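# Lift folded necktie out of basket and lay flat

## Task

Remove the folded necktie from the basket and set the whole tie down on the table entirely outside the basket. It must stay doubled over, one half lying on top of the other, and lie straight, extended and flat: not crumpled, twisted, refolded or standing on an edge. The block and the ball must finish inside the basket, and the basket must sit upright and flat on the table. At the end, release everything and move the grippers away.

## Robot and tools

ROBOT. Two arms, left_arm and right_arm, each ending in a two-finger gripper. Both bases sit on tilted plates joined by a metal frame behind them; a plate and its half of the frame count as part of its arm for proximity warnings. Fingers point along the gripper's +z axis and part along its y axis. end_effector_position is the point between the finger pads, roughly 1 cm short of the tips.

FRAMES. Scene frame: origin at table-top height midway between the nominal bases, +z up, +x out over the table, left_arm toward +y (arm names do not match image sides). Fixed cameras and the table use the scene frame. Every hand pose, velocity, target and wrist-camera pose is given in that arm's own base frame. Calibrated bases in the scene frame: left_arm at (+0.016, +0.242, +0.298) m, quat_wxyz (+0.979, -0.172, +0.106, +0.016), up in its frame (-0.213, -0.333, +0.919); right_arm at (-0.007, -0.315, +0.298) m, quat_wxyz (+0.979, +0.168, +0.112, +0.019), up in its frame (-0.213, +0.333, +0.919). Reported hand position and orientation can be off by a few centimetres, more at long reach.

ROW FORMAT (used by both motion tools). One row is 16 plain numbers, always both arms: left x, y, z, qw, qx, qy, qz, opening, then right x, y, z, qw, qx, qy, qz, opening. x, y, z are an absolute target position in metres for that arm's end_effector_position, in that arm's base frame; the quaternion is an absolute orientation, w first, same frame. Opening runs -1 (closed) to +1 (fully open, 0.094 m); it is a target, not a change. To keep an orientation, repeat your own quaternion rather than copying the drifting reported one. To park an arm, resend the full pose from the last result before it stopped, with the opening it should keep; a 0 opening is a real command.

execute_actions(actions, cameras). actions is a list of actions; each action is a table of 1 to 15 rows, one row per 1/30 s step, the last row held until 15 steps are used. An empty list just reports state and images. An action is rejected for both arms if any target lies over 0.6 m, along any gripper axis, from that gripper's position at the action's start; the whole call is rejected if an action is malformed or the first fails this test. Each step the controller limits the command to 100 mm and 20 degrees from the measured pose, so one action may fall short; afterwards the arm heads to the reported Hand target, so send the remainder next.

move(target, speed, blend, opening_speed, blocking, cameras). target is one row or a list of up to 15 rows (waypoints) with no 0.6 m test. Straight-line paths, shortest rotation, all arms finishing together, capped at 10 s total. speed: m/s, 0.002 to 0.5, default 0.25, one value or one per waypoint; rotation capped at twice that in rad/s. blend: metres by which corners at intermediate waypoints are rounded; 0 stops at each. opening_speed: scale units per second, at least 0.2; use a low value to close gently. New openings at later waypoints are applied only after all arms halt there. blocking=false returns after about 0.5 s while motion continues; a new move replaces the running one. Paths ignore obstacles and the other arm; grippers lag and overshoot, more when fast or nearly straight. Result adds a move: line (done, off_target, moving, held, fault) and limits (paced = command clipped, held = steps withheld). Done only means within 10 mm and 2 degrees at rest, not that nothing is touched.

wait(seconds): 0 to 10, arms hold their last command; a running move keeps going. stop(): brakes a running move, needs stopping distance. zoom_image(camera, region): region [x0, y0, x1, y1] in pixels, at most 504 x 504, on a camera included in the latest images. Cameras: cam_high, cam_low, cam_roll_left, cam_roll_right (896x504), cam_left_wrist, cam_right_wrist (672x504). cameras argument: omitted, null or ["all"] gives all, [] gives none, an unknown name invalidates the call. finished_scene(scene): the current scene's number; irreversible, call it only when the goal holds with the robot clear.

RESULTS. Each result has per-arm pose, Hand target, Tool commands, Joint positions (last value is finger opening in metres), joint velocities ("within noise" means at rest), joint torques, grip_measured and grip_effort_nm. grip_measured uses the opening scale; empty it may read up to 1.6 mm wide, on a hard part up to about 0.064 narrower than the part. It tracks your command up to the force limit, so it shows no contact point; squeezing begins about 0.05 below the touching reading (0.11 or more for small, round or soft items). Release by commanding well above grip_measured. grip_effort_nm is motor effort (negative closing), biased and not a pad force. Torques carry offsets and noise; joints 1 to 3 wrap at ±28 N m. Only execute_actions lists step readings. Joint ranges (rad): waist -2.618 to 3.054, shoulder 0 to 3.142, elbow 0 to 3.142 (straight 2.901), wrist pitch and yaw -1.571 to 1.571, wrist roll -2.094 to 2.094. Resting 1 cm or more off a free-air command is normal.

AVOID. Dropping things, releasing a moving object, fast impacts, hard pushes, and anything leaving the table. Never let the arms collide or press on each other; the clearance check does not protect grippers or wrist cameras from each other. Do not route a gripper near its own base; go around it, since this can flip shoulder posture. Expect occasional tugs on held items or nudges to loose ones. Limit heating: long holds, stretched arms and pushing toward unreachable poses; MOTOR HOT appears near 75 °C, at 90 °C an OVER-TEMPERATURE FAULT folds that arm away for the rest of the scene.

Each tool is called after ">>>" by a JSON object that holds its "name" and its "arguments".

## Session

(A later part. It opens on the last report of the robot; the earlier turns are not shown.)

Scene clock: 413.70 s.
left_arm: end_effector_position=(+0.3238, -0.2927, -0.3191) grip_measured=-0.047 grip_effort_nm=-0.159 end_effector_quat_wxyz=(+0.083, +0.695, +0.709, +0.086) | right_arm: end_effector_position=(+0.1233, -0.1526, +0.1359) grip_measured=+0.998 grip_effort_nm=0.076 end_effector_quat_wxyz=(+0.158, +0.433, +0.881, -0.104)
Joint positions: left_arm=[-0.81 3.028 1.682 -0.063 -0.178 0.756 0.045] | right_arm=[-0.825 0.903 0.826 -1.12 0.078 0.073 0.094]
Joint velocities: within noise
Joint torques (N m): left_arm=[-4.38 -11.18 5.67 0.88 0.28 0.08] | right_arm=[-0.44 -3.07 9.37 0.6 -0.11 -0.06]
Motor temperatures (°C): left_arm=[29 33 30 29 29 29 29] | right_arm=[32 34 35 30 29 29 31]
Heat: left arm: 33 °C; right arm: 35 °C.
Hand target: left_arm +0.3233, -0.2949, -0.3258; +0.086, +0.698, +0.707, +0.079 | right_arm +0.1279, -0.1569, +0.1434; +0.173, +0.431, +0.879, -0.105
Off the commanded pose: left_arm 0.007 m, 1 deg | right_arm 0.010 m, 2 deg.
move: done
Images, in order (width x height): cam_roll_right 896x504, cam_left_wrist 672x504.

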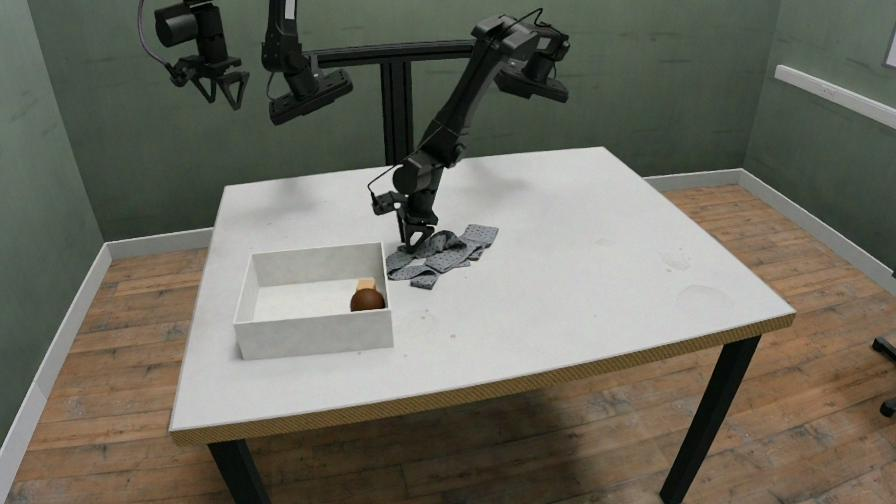

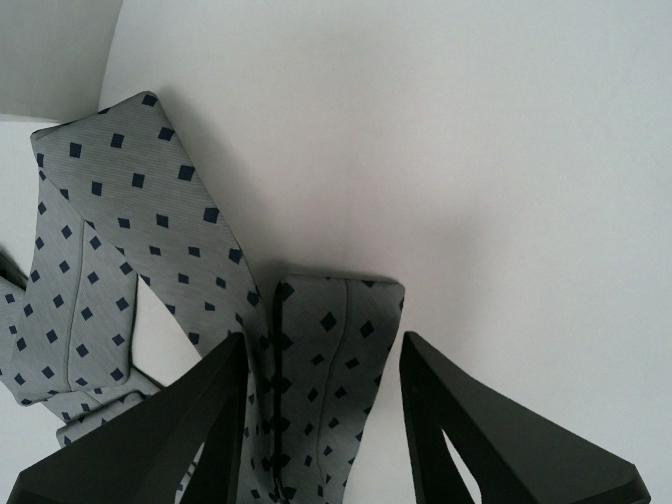

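>>> {"name": "move", "arguments": {"target": [0.3263,-0.2855,-0.3500,0.0860,0.6973,0.7069,0.0786,-0.1,0.128,-0.157,0.1433,0.1725,0.431,0.879,-0.105,1], "cameras": ["cam_roll_right","cam_left_wrist"], "speed": 0.06}}

>>> {"name": "zoom_image", "arguments": {"camera": "cam_left_wrist", "region": [100, 100, 600, 504]}}

Scene clock: 425.37 s.
left_arm: end_effector_position=(+0.3318, -0.3009, -0.3307) grip_measured=-0.097 grip_effort_nm=-0.154 end_effector_quat_wxyz=(+0.103, +0.699, +0.703, +0.079) | right_arm: end_effector_position=(+0.1233, -0.1526, +0.1359) grip_measured=+0.998 grip_effort_nm=0.066 end_effector_quat_wxyz=(+0.158, +0.433, +0.881, -0.104)
Joint positions: left_arm=[-0.803 3.078 1.734 -0.023 -0.163 0.778 0.042] | right_arm=[-0.825 0.903 0.826 -1.12 0.078 0.073 0.094]
Joint velocities: within noise
Joint torques (N m): left_arm=[-3.43 -9.28 5.11 0.95 0.17 0.07] | right_arm=[-0.44 -3.07 9.36 0.6 -0.11 -0.06]
Motor temperatures (°C): left_arm=[29 33 29 29 29 29 29] | right_arm=[32 34 35 30 29 29 31]
Heat: left arm: 33 °C; right arm: 35 °C.
Hand target: left_arm +0.3254, -0.2853, -0.3487; +0.086, +0.697, +0.707, +0.078 | right_arm +0.1279, -0.1569, +0.1434; +0.173, +0.431, +0.879, -0.105
Off the commanded pose: left_arm 0.025 m, 2 deg | right_arm 0.010 m, 2 deg.
move: off_target (left_arm)
Images, in order (width x height): cam_roll_right 896x504, cam_left_wrist 672x504.

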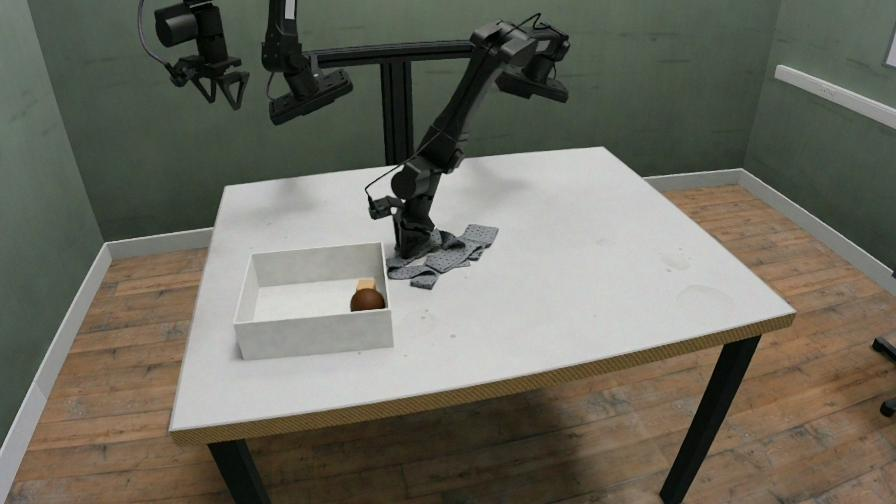

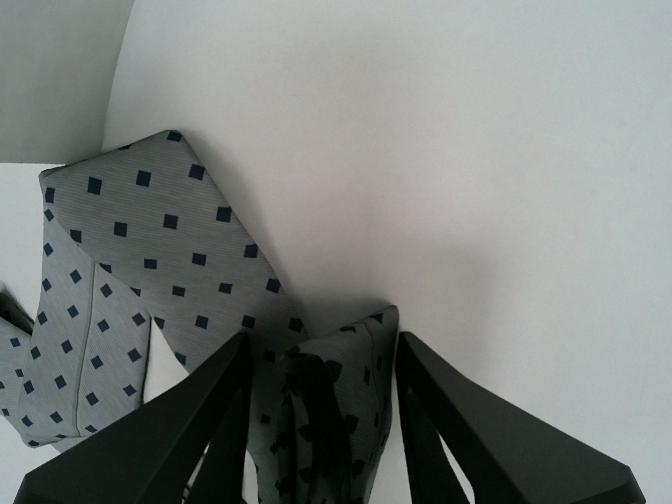

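Scaled by 1.008 from the camera's 672x504 image, which has a finer 960x720 frame.

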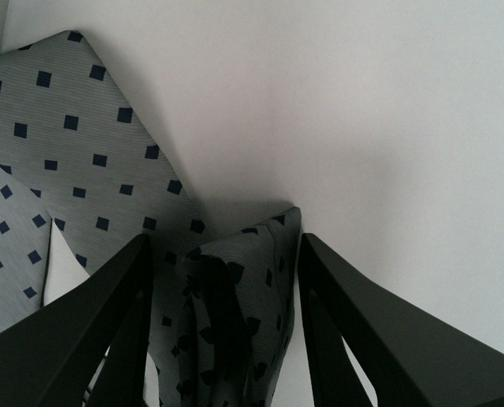

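>>> {"name": "move", "arguments": {"target": [0.3080,-0.3000,-0.2600,0.0860,0.6973,0.7069,0.0786,0.3,0.128,-0.157,0.1433,0.1725,0.431,0.879,-0.105,1], "cameras": ["cam_roll_right","cam_left_wrist"], "speed": 0.12}}

>>> {"name": "zoom_image", "arguments": {"camera": "cam_left_wrist", "region": [100, 100, 600, 504]}}

Scene clock: 434.17 s.
left_arm: end_effector_position=(+0.3163, -0.2999, -0.2644) grip_measured=+0.297 grip_effort_nm=0.129 end_effector_quat_wxyz=(+0.095, +0.694, +0.710, +0.077) | right_arm: end_effector_position=(+0.1233, -0.1526, +0.1359) grip_measured=+0.998 grip_effort_nm=0.076 end_effector_quat_wxyz=(+0.158, +0.433, +0.881, -0.104)
Joint positions: left_arm=[-0.828 2.828 1.508 -0.066 -0.164 0.735 0.061] | right_arm=[-0.825 0.903 0.826 -1.12 0.078 0.073 0.094]
Joint velocities: within noise
Joint torques (N m): left_arm=[-5.64 -14.39 2.99 0.6 0.1 -0.07] | right_arm=[-0.46 -3.06 9.35 0.6 -0.11 -0.06]
Motor temperatures (°C): left_arm=[29 34 29 30 29 29 29] | right_arm=[32 34 36 30 29 29 30]
Heat: left arm: 34 °C; right arm: 36 °C.
Hand target: left_arm +0.3082, -0.3000, -0.2602; +0.086, +0.698, +0.707, +0.079 | right_arm +0.1279, -0.1569, +0.1434; +0.173, +0.431, +0.879, -0.105
Off the commanded pose: left_arm 0.009 m, 1 deg | right_arm 0.010 m, 2 deg.
move: done
Images, in order (width x height): cam_roll_right 896x504, cam_left_wrist 672x504.

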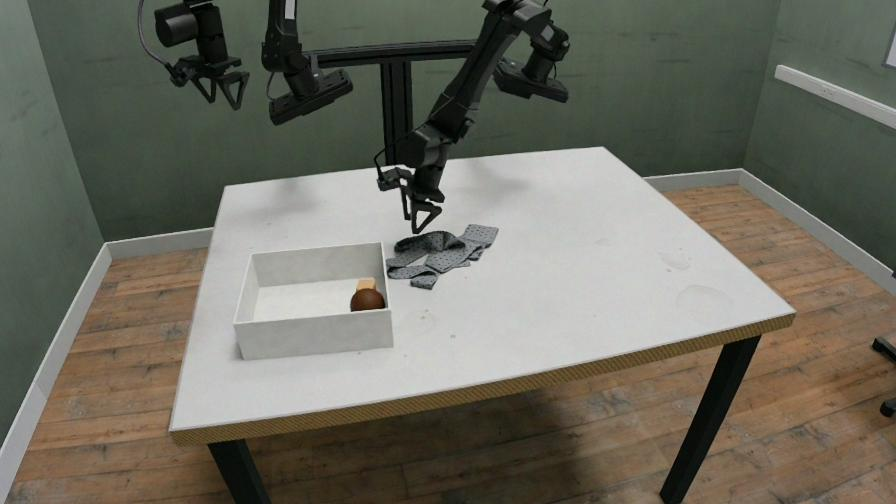

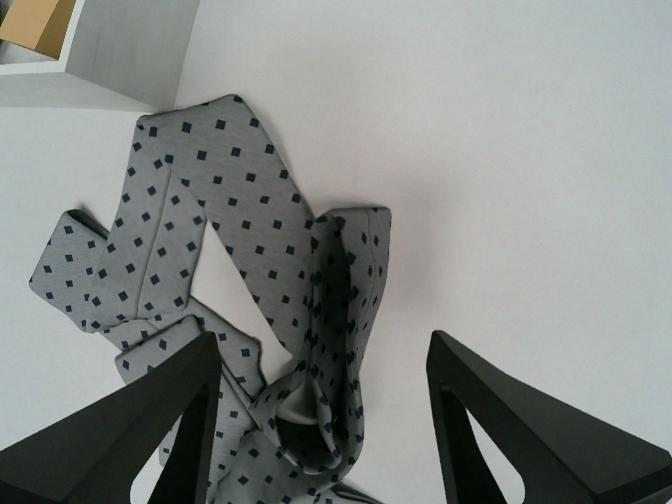

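Scaled by 1.008 from the camera's 672x504 image, which has a finer 960x720 frame.

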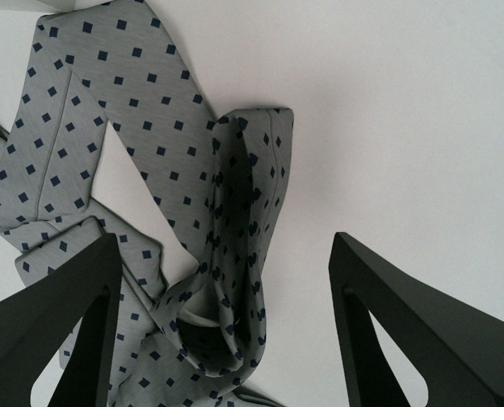

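>>> {"name": "move", "arguments": {"target": [0.3165,-0.3150,-0.3000,0.0022,0.8532,0.5200,0.0342,0.1,0.128,-0.157,0.1433,0.1725,0.431,0.879,-0.105,1], "cameras": ["cam_roll_right","cam_left_wrist"], "speed": 0.12}}

>>> {"name": "zoom_image", "arguments": {"camera": "cam_left_wrist", "region": [100, 100, 600, 504]}}

Scene clock: 461.47 s.
left_arm: end_effector_position=(+0.3224, -0.3200, -0.2907) grip_measured=+0.103 grip_effort_nm=-0.159 end_effector_quat_wxyz=(+0.016, +0.852, +0.521, +0.047) | right_arm: end_effector_position=(+0.1233, -0.1526, +0.1359) grip_measured=+0.998 grip_effort_nm=0.076 end_effector_quat_wxyz=(+0.158, +0.433, +0.881, -0.104)
Joint positions: left_arm=[-0.817 3.015 1.89 -0.395 -0.085 1.228 0.052] | right_arm=[-0.825 0.903 0.826 -1.12 0.078 0.073 0.094]
Joint velocities: within noise
Joint torques (N m): left_arm=[-4.44 -11.44 6.76 0.41 0.35 0.12] | right_arm=[-0.44 -3.07 9.36 0.6 -0.11 -0.06]
Motor temperatures (°C): left_arm=[30 39 29 29 29 29 29] | right_arm=[32 33 36 30 29 29 30]
Heat: left arm: 39 °C; right arm: 36 °C.
Hand target: left_arm +0.3164, -0.3150, -0.2996; +0.003, +0.853, +0.520, +0.034 | right_arm +0.1279, -0.1569, +0.1434; +0.173, +0.431, +0.879, -0.105
Off the commanded pose: left_arm 0.012 m, 2 deg | right_arm 0.010 m, 2 deg.
move: off_target (left_arm)
Images, in order (width x height): cam_roll_right 896x504, cam_left_wrist 672x504.

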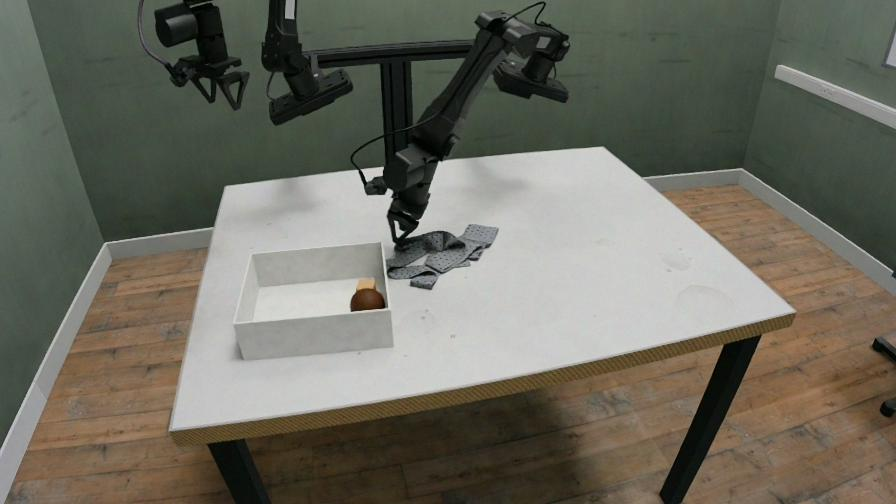

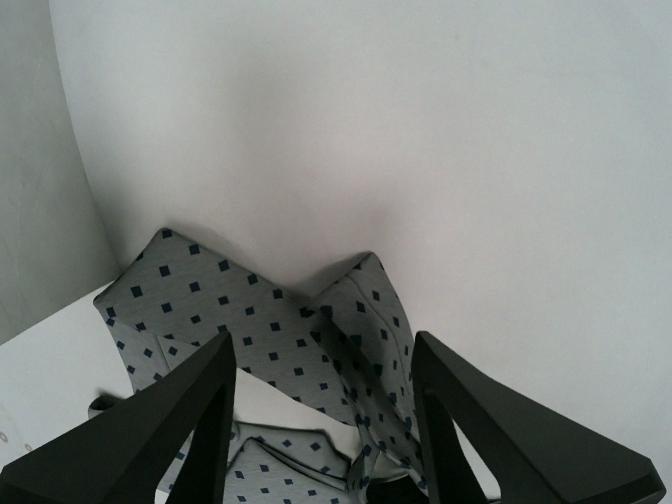

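Scaled by 1.008 from the camera's 672x504 image, which has a finer 960x720 frame.

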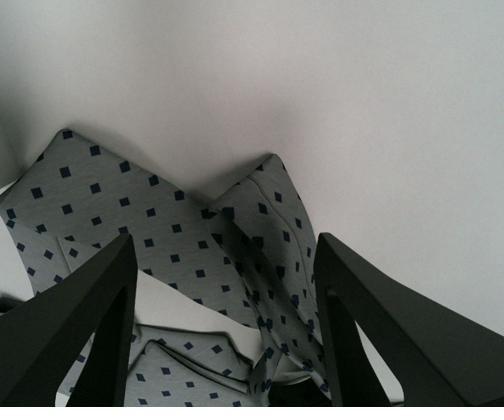

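>>> {"name": "move", "arguments": {"target": [[0.3055,-0.3100,-0.3060,0.0022,0.8532,0.5200,0.0342,0.15,0.128,-0.157,0.1433,0.1725,0.431,0.879,-0.105,1],[0.3109,-0.2977,-0.3441,0.0022,0.8532,0.5200,0.0342,0.15,0.128,-0.157,0.1433,0.1725,0.431,0.879,-0.105,1]], "cameras": ["cam_roll_right","cam_left_wrist"], "speed": 0.08}}

>>> {"name": "zoom_image", "arguments": {"camera": "cam_left_wrist", "region": [100, 100, 600, 504]}}

Scene clock: 469.83 s.
left_arm: end_effector_position=(+0.3174, -0.3020, -0.3328) grip_measured=+0.147 grip_effort_nm=0.125 end_effector_quat_wxyz=(+0.022, +0.852, +0.521, +0.047) | right_arm: end_effector_position=(+0.1233, -0.1526, +0.1359) grip_measured=+0.998 grip_effort_nm=0.071 end_effector_quat_wxyz=(+0.158, +0.433, +0.881, -0.104)
Joint positions: left_arm=[-0.796 3.115 1.885 -0.276 -0.081 1.25 0.054] | right_arm=[-0.825 0.903 0.826 -1.12 0.078 0.073 0.094]
Joint velocities: within noise
Joint torques (N m): left_arm=[-4.4 -12.1 3.52 0.74 0.36 0.09] | right_arm=[-0.44 -3.07 9.36 0.6 -0.11 -0.06]
Motor temperatures (°C): left_arm=[30 39 29 29 29 29 29] | right_arm=[32 33 36 30 29 29 30]
Heat: left arm: 39 °C; right arm: 36 °C.
Hand target: left_arm +0.3101, -0.2969, -0.3413; +0.018, +0.853, +0.520, +0.036 | right_arm +0.1279, -0.1569, +0.1434; +0.173, +0.431, +0.879, -0.105
Off the commanded pose: left_arm 0.014 m, 3 deg | right_arm 0.010 m, 2 deg.
joint sent to its limit (left arm) — joint 2 (shoulder), upper limit. The joint targets still meet the commanded pose.
move: off_target (left_arm)
Images, in order (width x height): cam_roll_right 896x504, cam_left_wrist 672x504.

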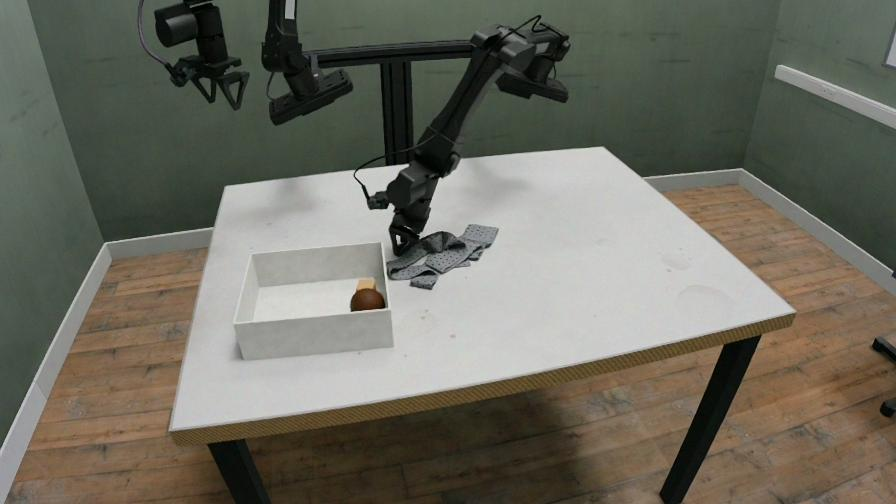

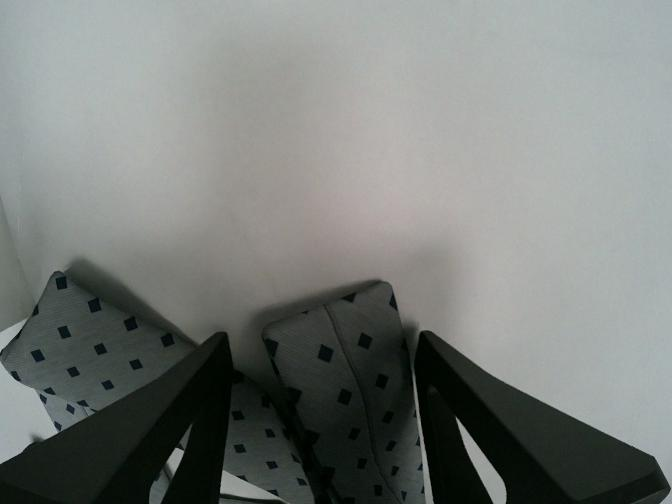

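Scaled by 1.008 from the camera's 672x504 image, which has a finer 960x720 frame.

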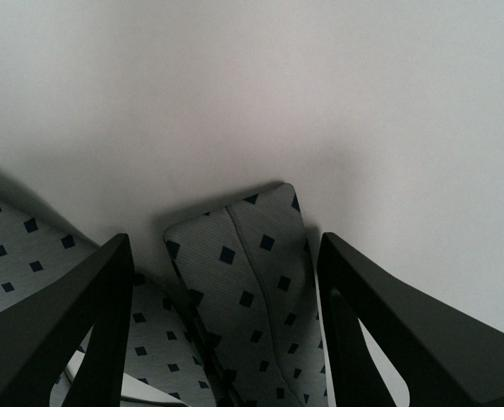

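>>> {"name": "move", "arguments": {"target": [0.3140,-0.2940,-0.3540,0.0476,0.8528,0.5179,-0.0403,0.1,0.128,-0.157,0.1433,0.1725,0.431,0.879,-0.105,1], "cameras": ["cam_roll_right","cam_left_wrist"], "speed": 0.08}}

>>> {"name": "zoom_image", "arguments": {"camera": "cam_left_wrist", "region": [100, 100, 600, 504]}}

Scene clock: 481.27 s.
left_arm: end_effector_position=(+0.3171, -0.3074, -0.3374) grip_measured=+0.103 grip_effort_nm=-0.159 end_effector_quat_wxyz=(+0.075, +0.851, +0.519, -0.039) | right_arm: end_effector_position=(+0.1233, -0.1526, +0.1359) grip_measured=+0.998 grip_effort_nm=0.071 end_effector_quat_wxyz=(+0.158, +0.433, +0.881, -0.104)
Joint positions: left_arm=[-0.724 3.115 1.835 -0.171 0.119 1.315 0.052] | right_arm=[-0.825 0.903 0.826 -1.12 0.078 0.073 0.094]
Joint velocities: within noise
Joint torques (N m): left_arm=[-3.96 -11.84 2.06 0.87 0.09 0.13] | right_arm=[-0.44 -3.07 9.36 0.6 -0.11 -0.06]
Motor temperatures (°C): left_arm=[30 39 29 29 29 29 29] | right_arm=[32 33 36 30 29 29 30]
Heat: left arm: 39 °C; right arm: 36 °C.
Hand target: left_arm +0.3123, -0.2927, -0.3477; +0.063, +0.852, +0.519, -0.032 | right_arm +0.1279, -0.1569, +0.1434; +0.173, +0.431, +0.879, -0.105
Off the commanded pose: left_arm 0.022 m, 3 deg | right_arm 0.010 m, 2 deg.
joint sent to its limit (left arm) — joint 2 (shoulder), upper limit. The joint targets are off in position, not in orientation.
move: off_target (left_arm)
Images, in order (width x height): cam_roll_right 896x504, cam_left_wrist 672x504.

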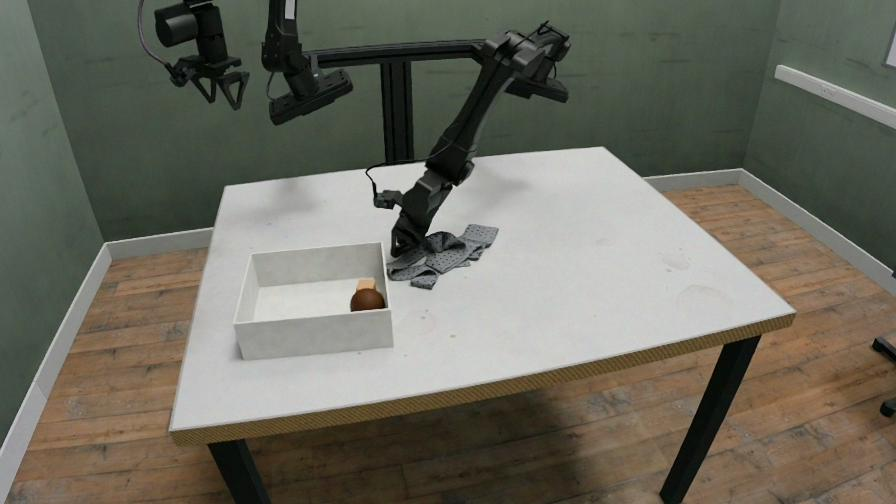

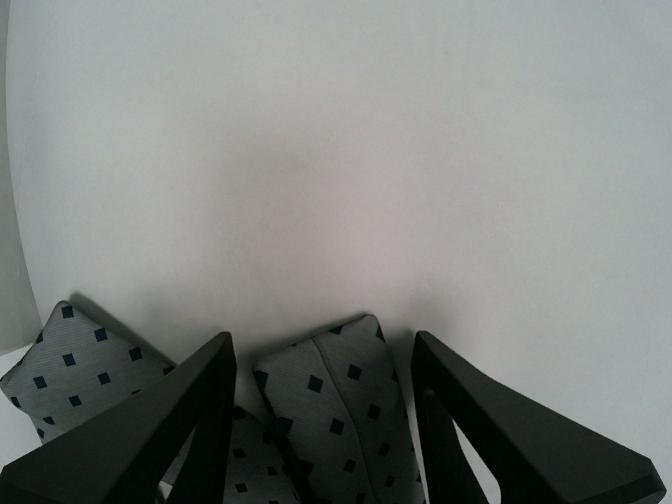

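Scaled by 1.008 from the camera's 672x504 image, which has a finer 960x720 frame.

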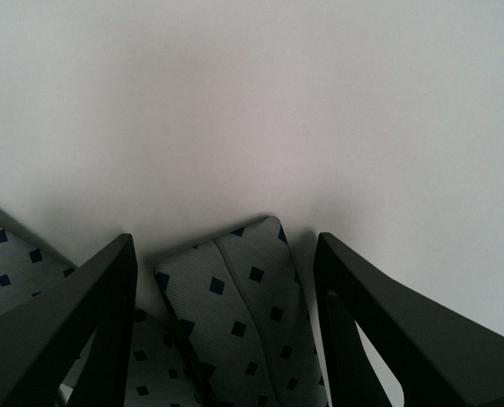

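>>> {"name": "move", "arguments": {"target": [[0.3050,-0.2700,-0.2300,0.0476,0.8528,0.5179,-0.0403,0.3,0.128,-0.157,0.1433,0.1725,0.431,0.879,-0.105,1],[0.2287,-0.1031,0.0178,0.235,-0.343,0.886,0.205,1,0.2404,0.0315,0.1009,0.0647,-0.2350,0.9505,-0.1913,1],[0.1483,0.1617,0.1522,0.235,-0.343,0.886,0.205,1,0.3378,0.1279,-0.1510,-0.0396,-0.6788,0.7057,-0.198,0.5]], "cameras": ["cam_roll_right","cam_high","cam_right_wrist"], "speed": 0.25, "blend": [0.02,0.04,0]}}

>>> {"name": "zoom_image", "arguments": {"camera": "cam_right_wrist", "region": [100, 100, 600, 504]}}

Scene clock: 522.47 s.
left_arm: end_effector_position=(+0.1412, +0.1573, +0.1398) grip_measured=+0.997 grip_effort_nm=0.129 end_effector_quat_wxyz=(+0.214, -0.344, +0.892, +0.203) | right_arm: end_effector_position=(+0.3356, +0.1210, -0.1451) grip_measured=+0.998 grip_effort_nm=0.061 end_effector_quat_wxyz=(+0.043, +0.671, -0.714, +0.194)
Joint positions: left_arm=[0.589 0.791 0.716 -0.966 -0.293 -0.068 0.094] | right_arm=[0.539 2.385 1.156 -0.344 0.4 -0.969 0.094]
Joint velocities: within noise
Joint torques (N m): left_arm=[0.35 -2.95 9.17 0.81 -0.04 0.14] | right_arm=[5.37 -7.31 5.56 0.66 0.07 -0.06]
Motor temperatures (°C): left_arm=[29 38 29 29 29 29 29] | right_arm=[32 33 36 30 29 29 30]
Heat: left arm: 38 °C; right arm: 36 °C.
Hand target: left_arm +0.1479, +0.1615, +0.1523; +0.235, -0.343, +0.886, +0.205 | right_arm +0.3375, +0.1277, -0.1508; +0.040, +0.679, -0.706, +0.198
Tool commands: left_gripper/opening=+1.0 right_gripper/opening=+1.0
Off the commanded pose: left_arm 0.015 m, 3 deg | right_arm 0.009 m, 1 deg.
move: off_target (left_arm; path cut at 10 s); path passed 2 of 3 targets; target 3's new opening was not sent; blend cut to 0 m at target 2; target 2's new opening was sent with left_arm's hand 0.011 m and 1 deg from that target
Images, in order (width x height): cam_high 896x504, cam_roll_right 896x504, cam_right_wrist 672x504.

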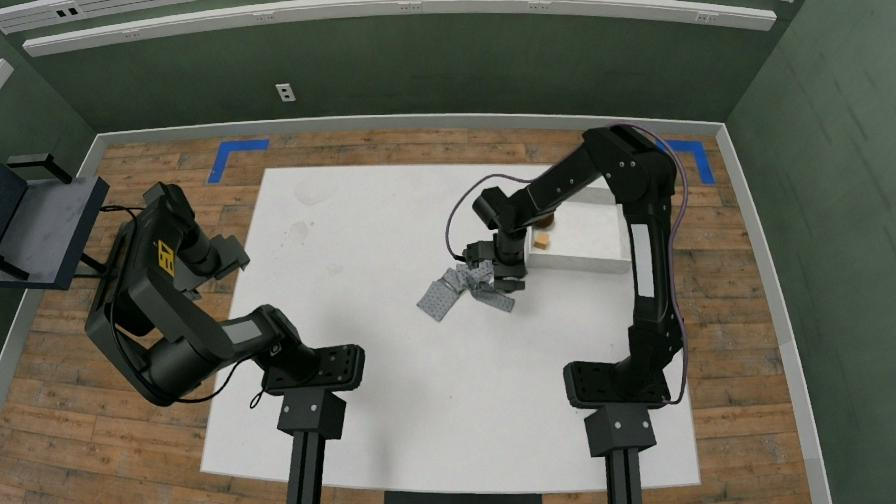

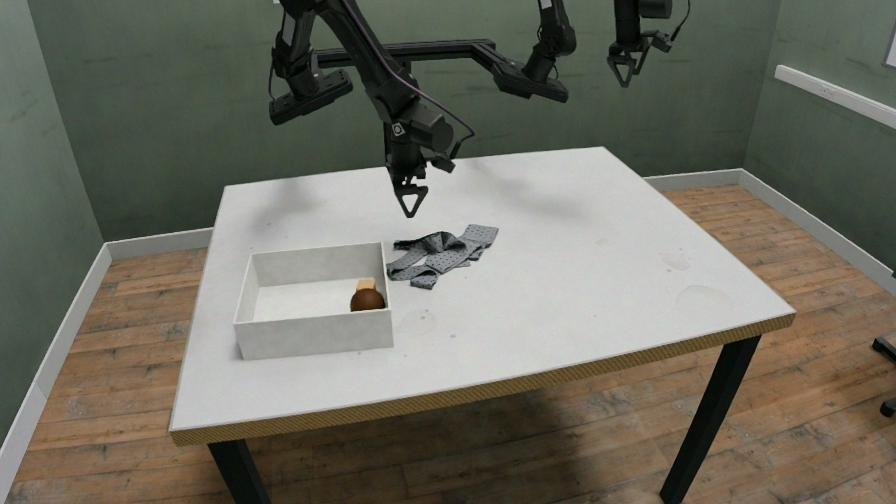

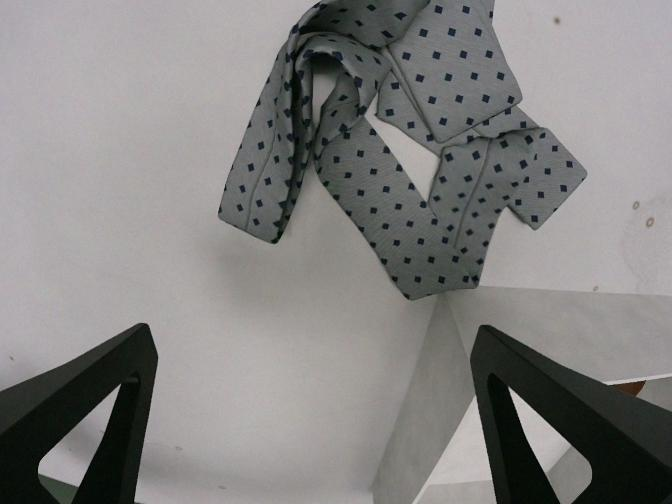

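Scaled by 1.008 from the camera's 672x504 image, which has a finer 960x720 frame.

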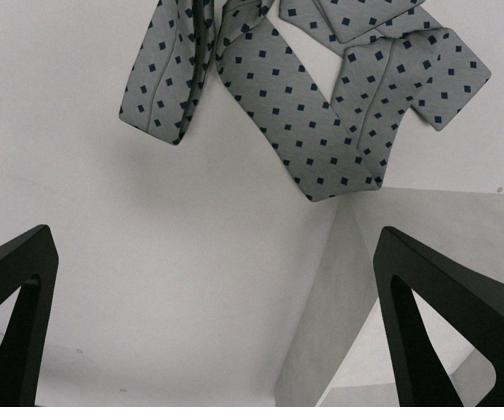

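>>> {"name": "move", "arguments": {"target": [0.1483,0.1617,0.1522,0.235,-0.343,0.886,0.205,1,0.3245,0.1056,-0.2222,-0.0081,-0.5601,0.8032,-0.2017,0.2], "cameras": ["cam_right_wrist"], "speed": 0.15}}

>>> {"name": "zoom_image", "arguments": {"camera": "cam_right_wrist", "region": [100, 100, 600, 504]}}

Scene clock: 533.63 s.
left_arm: end_effector_position=(+0.1413, +0.1572, +0.1398) grip_measured=+0.997 grip_effort_nm=0.129 end_effector_quat_wxyz=(+0.214, -0.343, +0.892, +0.202) | right_arm: end_effector_position=(+0.3315, +0.1143, -0.2129) grip_measured=+0.202 grip_effort_nm=-0.125 end_effector_quat_wxyz=(+0.002, -0.565, +0.800, -0.200)
Joint positions: left_arm=[0.589 0.791 0.716 -0.966 -0.292 -0.067 0.094] | right_arm=[0.528 2.59 1.143 -0.083 0.4 -0.71 0.056]
Joint velocities: within noise
Joint torques (N m): left_arm=[0.34 -2.99 9.13 0.8 -0.02 0.1] | right_arm=[3.6 -7.28 1.91 0.73 0.07 0.09]
Motor temperatures (°C): left_arm=[29 35 30 30 29 29 29] | right_arm=[33 34 35 30 29 29 30]
Heat: left arm: 35 °C; right arm: 35 °C.
Hand target: left_arm +0.1479, +0.1614, +0.1523; +0.235, -0.343, +0.886, +0.205 | right_arm +0.3243, +0.1056, -0.2217; -0.008, -0.560, +0.803, -0.202
Off the commanded pose: left_arm 0.015 m, 3 deg | right_arm 0.015 m, 1 deg.
move: off_target (left_arm, right_arm)
Images, in order (width x height): cam_right_wrist 672x504.

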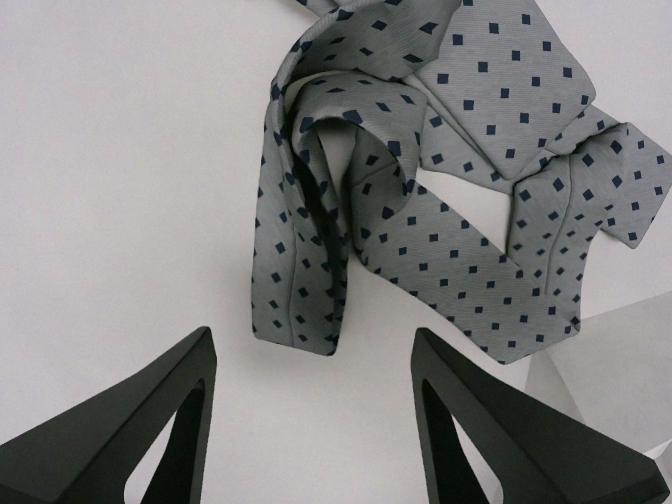

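Scaled by 1.008 from the camera's 672x504 image, which has a finer 960x720 frame.

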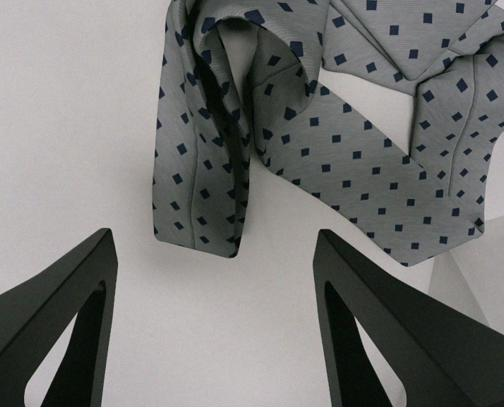

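>>> {"name": "move", "arguments": {"target": [0.1483,0.1617,0.1522,0.235,-0.343,0.886,0.205,1,0.3236,0.0760,-0.2750,-0.0081,-0.5601,0.8032,-0.2017,0.1], "cameras": ["cam_right_wrist"], "speed": 0.1}}

>>> {"name": "zoom_image", "arguments": {"camera": "cam_right_wrist", "region": [100, 100, 600, 504]}}

Scene clock: 543.27 s.
left_arm: end_effector_position=(+0.1413, +0.1572, +0.1398) grip_measured=+0.997 grip_effort_nm=0.129 end_effector_quat_wxyz=(+0.214, -0.343, +0.892, +0.202) | right_arm: end_effector_position=(+0.3208, +0.0808, -0.2617) grip_measured=+0.102 grip_effort_nm=-0.110 end_effector_quat_wxyz=(-0.015, -0.564, +0.800, -0.202)
Joint positions: left_arm=[0.589 0.791 0.716 -0.966 -0.292 -0.067 0.094] | right_arm=[0.459 2.752 1.146 0.07 0.407 -0.776 0.052]
Joint velocities: within noise
Joint torques (N m): left_arm=[0.32 -2.93 9.16 0.81 -0.03 0.09] | right_arm=[2.84 -5.59 2.96 0.98 -0.04 -0.09]
Motor temperatures (°C): left_arm=[29 34 31 30 29 29 29] | right_arm=[33 34 34 30 29 29 30]
Heat: left arm: 34 °C; right arm: 34 °C.
Hand target: left_arm +0.1479, +0.1615, +0.1523; +0.235, -0.343, +0.886, +0.205 | right_arm +0.3230, +0.0760, -0.2741; -0.009, -0.560, +0.803, -0.202
Off the commanded pose: left_arm 0.015 m, 3 deg | right_arm 0.014 m, 1 deg.
move: off_target (left_arm, right_arm)
Images, in order (width x height): cam_right_wrist 672x504.

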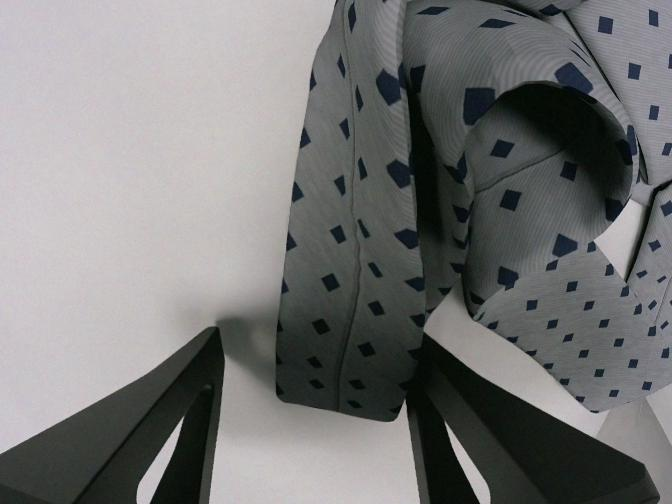

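Scaled by 1.008 from the camera's 672x504 image, which has a finer 960x720 frame.

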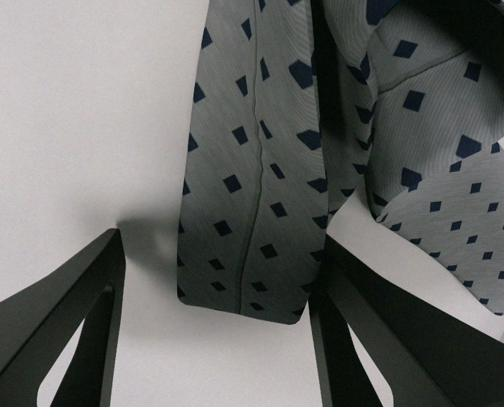

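>>> {"name": "move", "arguments": {"target": [[0.1483,0.1617,0.1522,0.235,-0.343,0.886,0.205,1,0.3140,0.0910,-0.2337,-0.0081,-0.5601,0.8032,-0.2017,0.35],[0.1483,0.1617,0.1522,0.235,-0.343,0.886,0.205,1,0.3297,0.1042,-0.2348,-0.0081,-0.5601,0.8032,-0.2017,0.35]], "cameras": ["cam_right_wrist"], "speed": 0.1}}

>>> {"name": "zoom_image", "arguments": {"camera": "cam_right_wrist", "region": [100, 100, 600, 504]}}

Scene clock: 556.80 s.
left_arm: end_effector_position=(+0.1413, +0.1572, +0.1398) grip_measured=+0.997 grip_effort_nm=0.129 end_effector_quat_wxyz=(+0.214, -0.343, +0.892, +0.202) | right_arm: end_effector_position=(+0.3358, +0.1006, -0.2335) grip_measured=+0.348 grip_effort_nm=0.071 end_effector_quat_wxyz=(+0.001, -0.555, +0.807, -0.204)
Joint positions: left_arm=[0.589 0.791 0.716 -0.966 -0.292 -0.067 0.094] | right_arm=[0.491 2.664 1.165 -0.022 0.408 -0.724 0.063]
Joint velocities: within noise
Joint torques (N m): left_arm=[0.35 -2.89 9.2 0.81 -0.02 0.09] | right_arm=[5.44 -8.99 2.95 0.35 -0.01 0.09]
Motor temperatures (°C): left_arm=[29 33 31 30 29 29 29] | right_arm=[32 34 34 30 29 29 30]
Heat: left arm: 33 °C; right arm: 34 °C.
Hand target: left_arm +0.1479, +0.1615, +0.1523; +0.235, -0.343, +0.886, +0.205 | right_arm +0.3298, +0.1040, -0.2347; -0.008, -0.560, +0.803, -0.202
Off the commanded pose: left_arm 0.015 m, 3 deg | right_arm 0.007 m, 1 deg.
move: off_target (left_arm)
Images, in order (width x height): cam_right_wrist 672x504.

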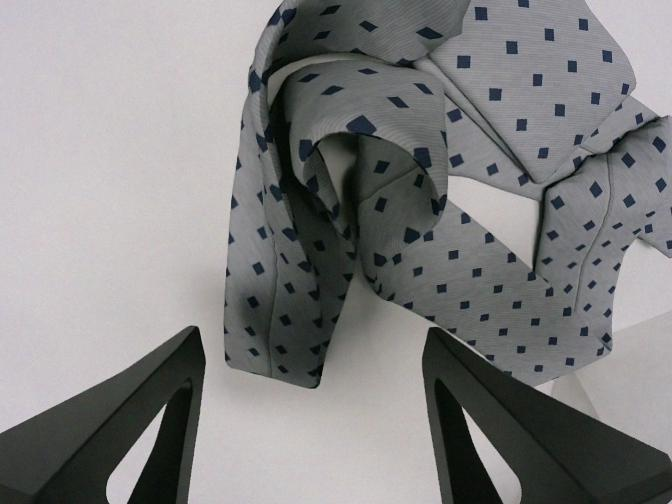

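Scaled by 1.008 from the camera's 672x504 image, which has a finer 960x720 frame.

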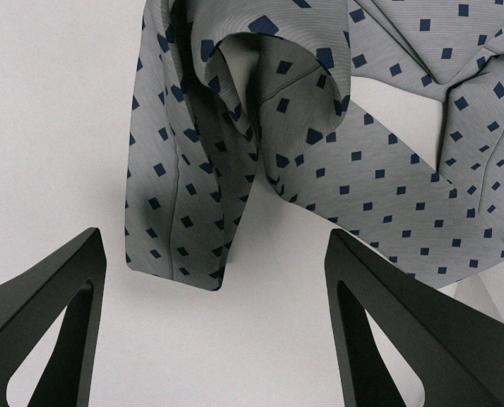

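>>> {"name": "move", "arguments": {"target": [0.1483,0.1617,0.1522,0.235,-0.343,0.886,0.205,1,0.3280,0.0860,-0.2735,-0.0081,-0.5601,0.8032,-0.2017,0.05], "cameras": ["cam_right_wrist"], "speed": 0.08}}

>>> {"name": "zoom_image", "arguments": {"camera": "cam_right_wrist", "region": [100, 100, 600, 504]}}

Scene clock: 566.33 s.
left_arm: end_effector_position=(+0.1413, +0.1572, +0.1398) grip_measured=+0.997 grip_effort_nm=0.129 end_effector_quat_wxyz=(+0.214, -0.343, +0.892, +0.202) | right_arm: end_effector_position=(+0.3303, +0.0896, -0.2640) grip_measured=+0.052 grip_effort_nm=-0.120 end_effector_quat_wxyz=(-0.005, -0.560, +0.803, -0.205)
Joint positions: left_arm=[0.589 0.791 0.716 -0.966 -0.292 -0.067 0.094] | right_arm=[0.472 2.769 1.189 0.057 0.411 -0.757 0.049]
Joint velocities: within noise
Joint torques (N m): left_arm=[0.32 -2.93 9.13 0.8 -0.02 0.1] | right_arm=[3.51 -6.86 2.69 0.73 -0.07 -0.07]
Motor temperatures (°C): left_arm=[29 33 31 30 29 29 29] | right_arm=[33 34 34 30 29 29 30]
Heat: left arm: 33 °C; right arm: 34 °C.
Hand target: left_arm +0.1479, +0.1615, +0.1523; +0.235, -0.343, +0.886, +0.205 | right_arm +0.3277, +0.0860, -0.2732; -0.008, -0.560, +0.803, -0.202
Off the commanded pose: left_arm 0.015 m, 3 deg | right_arm 0.010 m, 1 deg.
move: off_target (left_arm)
Images, in order (width x height): cam_right_wrist 672x504.

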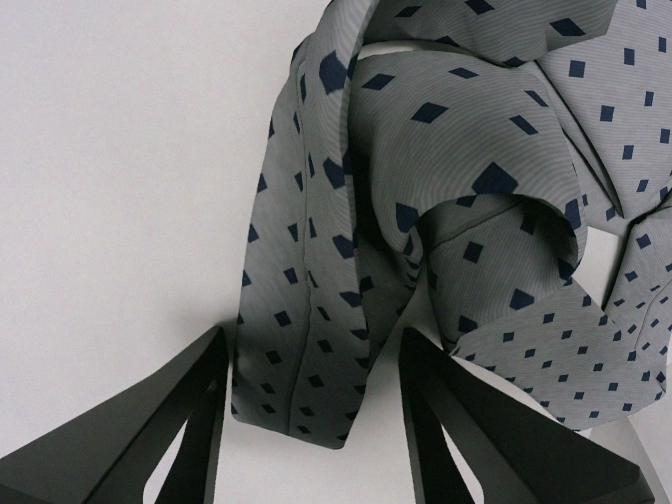

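Scaled by 1.008 from the camera's 672x504 image, which has a finer 960x720 frame.

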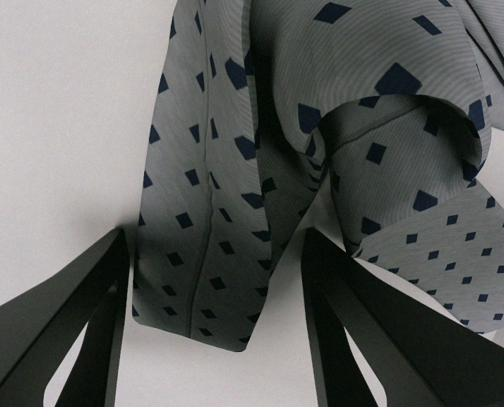

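>>> {"name": "move", "arguments": {"target": [0.1483,0.1617,0.1522,0.235,-0.343,0.886,0.205,1,0.3280,0.0860,-0.2735,-0.0081,-0.5601,0.8032,-0.2017,-1], "cameras": ["cam_right_wrist"], "opening_speed": 0.9}}

>>> {"name": "zoom_image", "arguments": {"camera": "cam_right_wrist", "region": [100, 100, 600, 504]}}

Scene clock: 570.87 s.
left_arm: end_effector_position=(+0.1413, +0.1572, +0.1398) grip_measured=+0.997 grip_effort_nm=0.125 end_effector_quat_wxyz=(+0.214, -0.343, +0.892, +0.202) | right_arm: end_effector_position=(+0.3307, +0.0902, -0.2641) grip_measured=-0.898 grip_effort_nm=-1.038 end_effector_quat_wxyz=(-0.004, -0.560, +0.803, -0.204)
Joint positions: left_arm=[0.589 0.791 0.716 -0.966 -0.292 -0.067 0.094] | right_arm=[0.472 2.769 1.189 0.06 0.409 -0.758 0.005]
Joint velocities: within noise
Joint torques (N m): left_arm=[0.39 -2.91 9.16 0.82 -0.01 0.09] | right_arm=[3.51 -6.87 2.7 0.7 -0.05 -0.06]
Motor temperatures (°C): left_arm=[29 33 31 30 29 29 29] | right_arm=[33 34 34 30 29 29 30]
Heat: left arm: 33 °C; right arm: 34 °C.
Hand target: left_arm +0.1479, +0.1615, +0.1523; +0.235, -0.343, +0.886, +0.205 | right_arm +0.3277, +0.0860, -0.2732; -0.008, -0.560, +0.803, -0.202
Off the commanded pose: left_arm 0.015 m, 3 deg | right_arm 0.011 m, 1 deg.
move: off_target (left_arm, right_arm)
Images, in order (width x height): cam_right_wrist 672x504.

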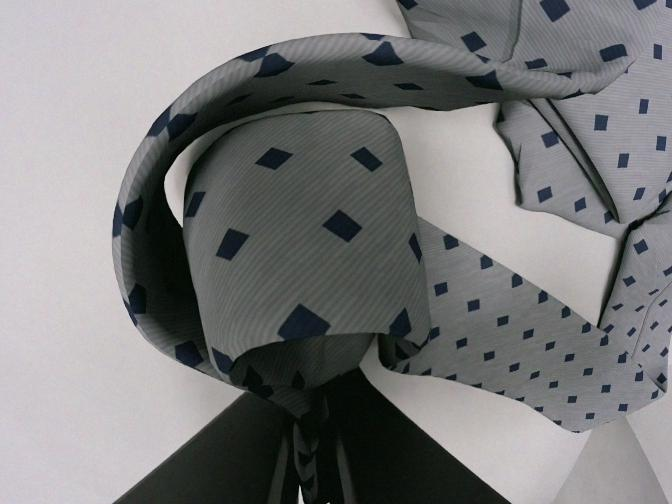

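Scaled by 1.008 from the camera's 672x504 image, which has a finer 960x720 frame.

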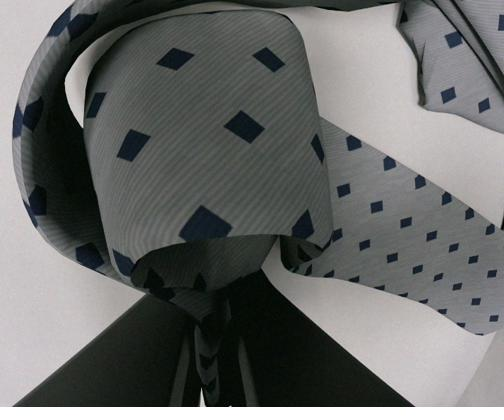

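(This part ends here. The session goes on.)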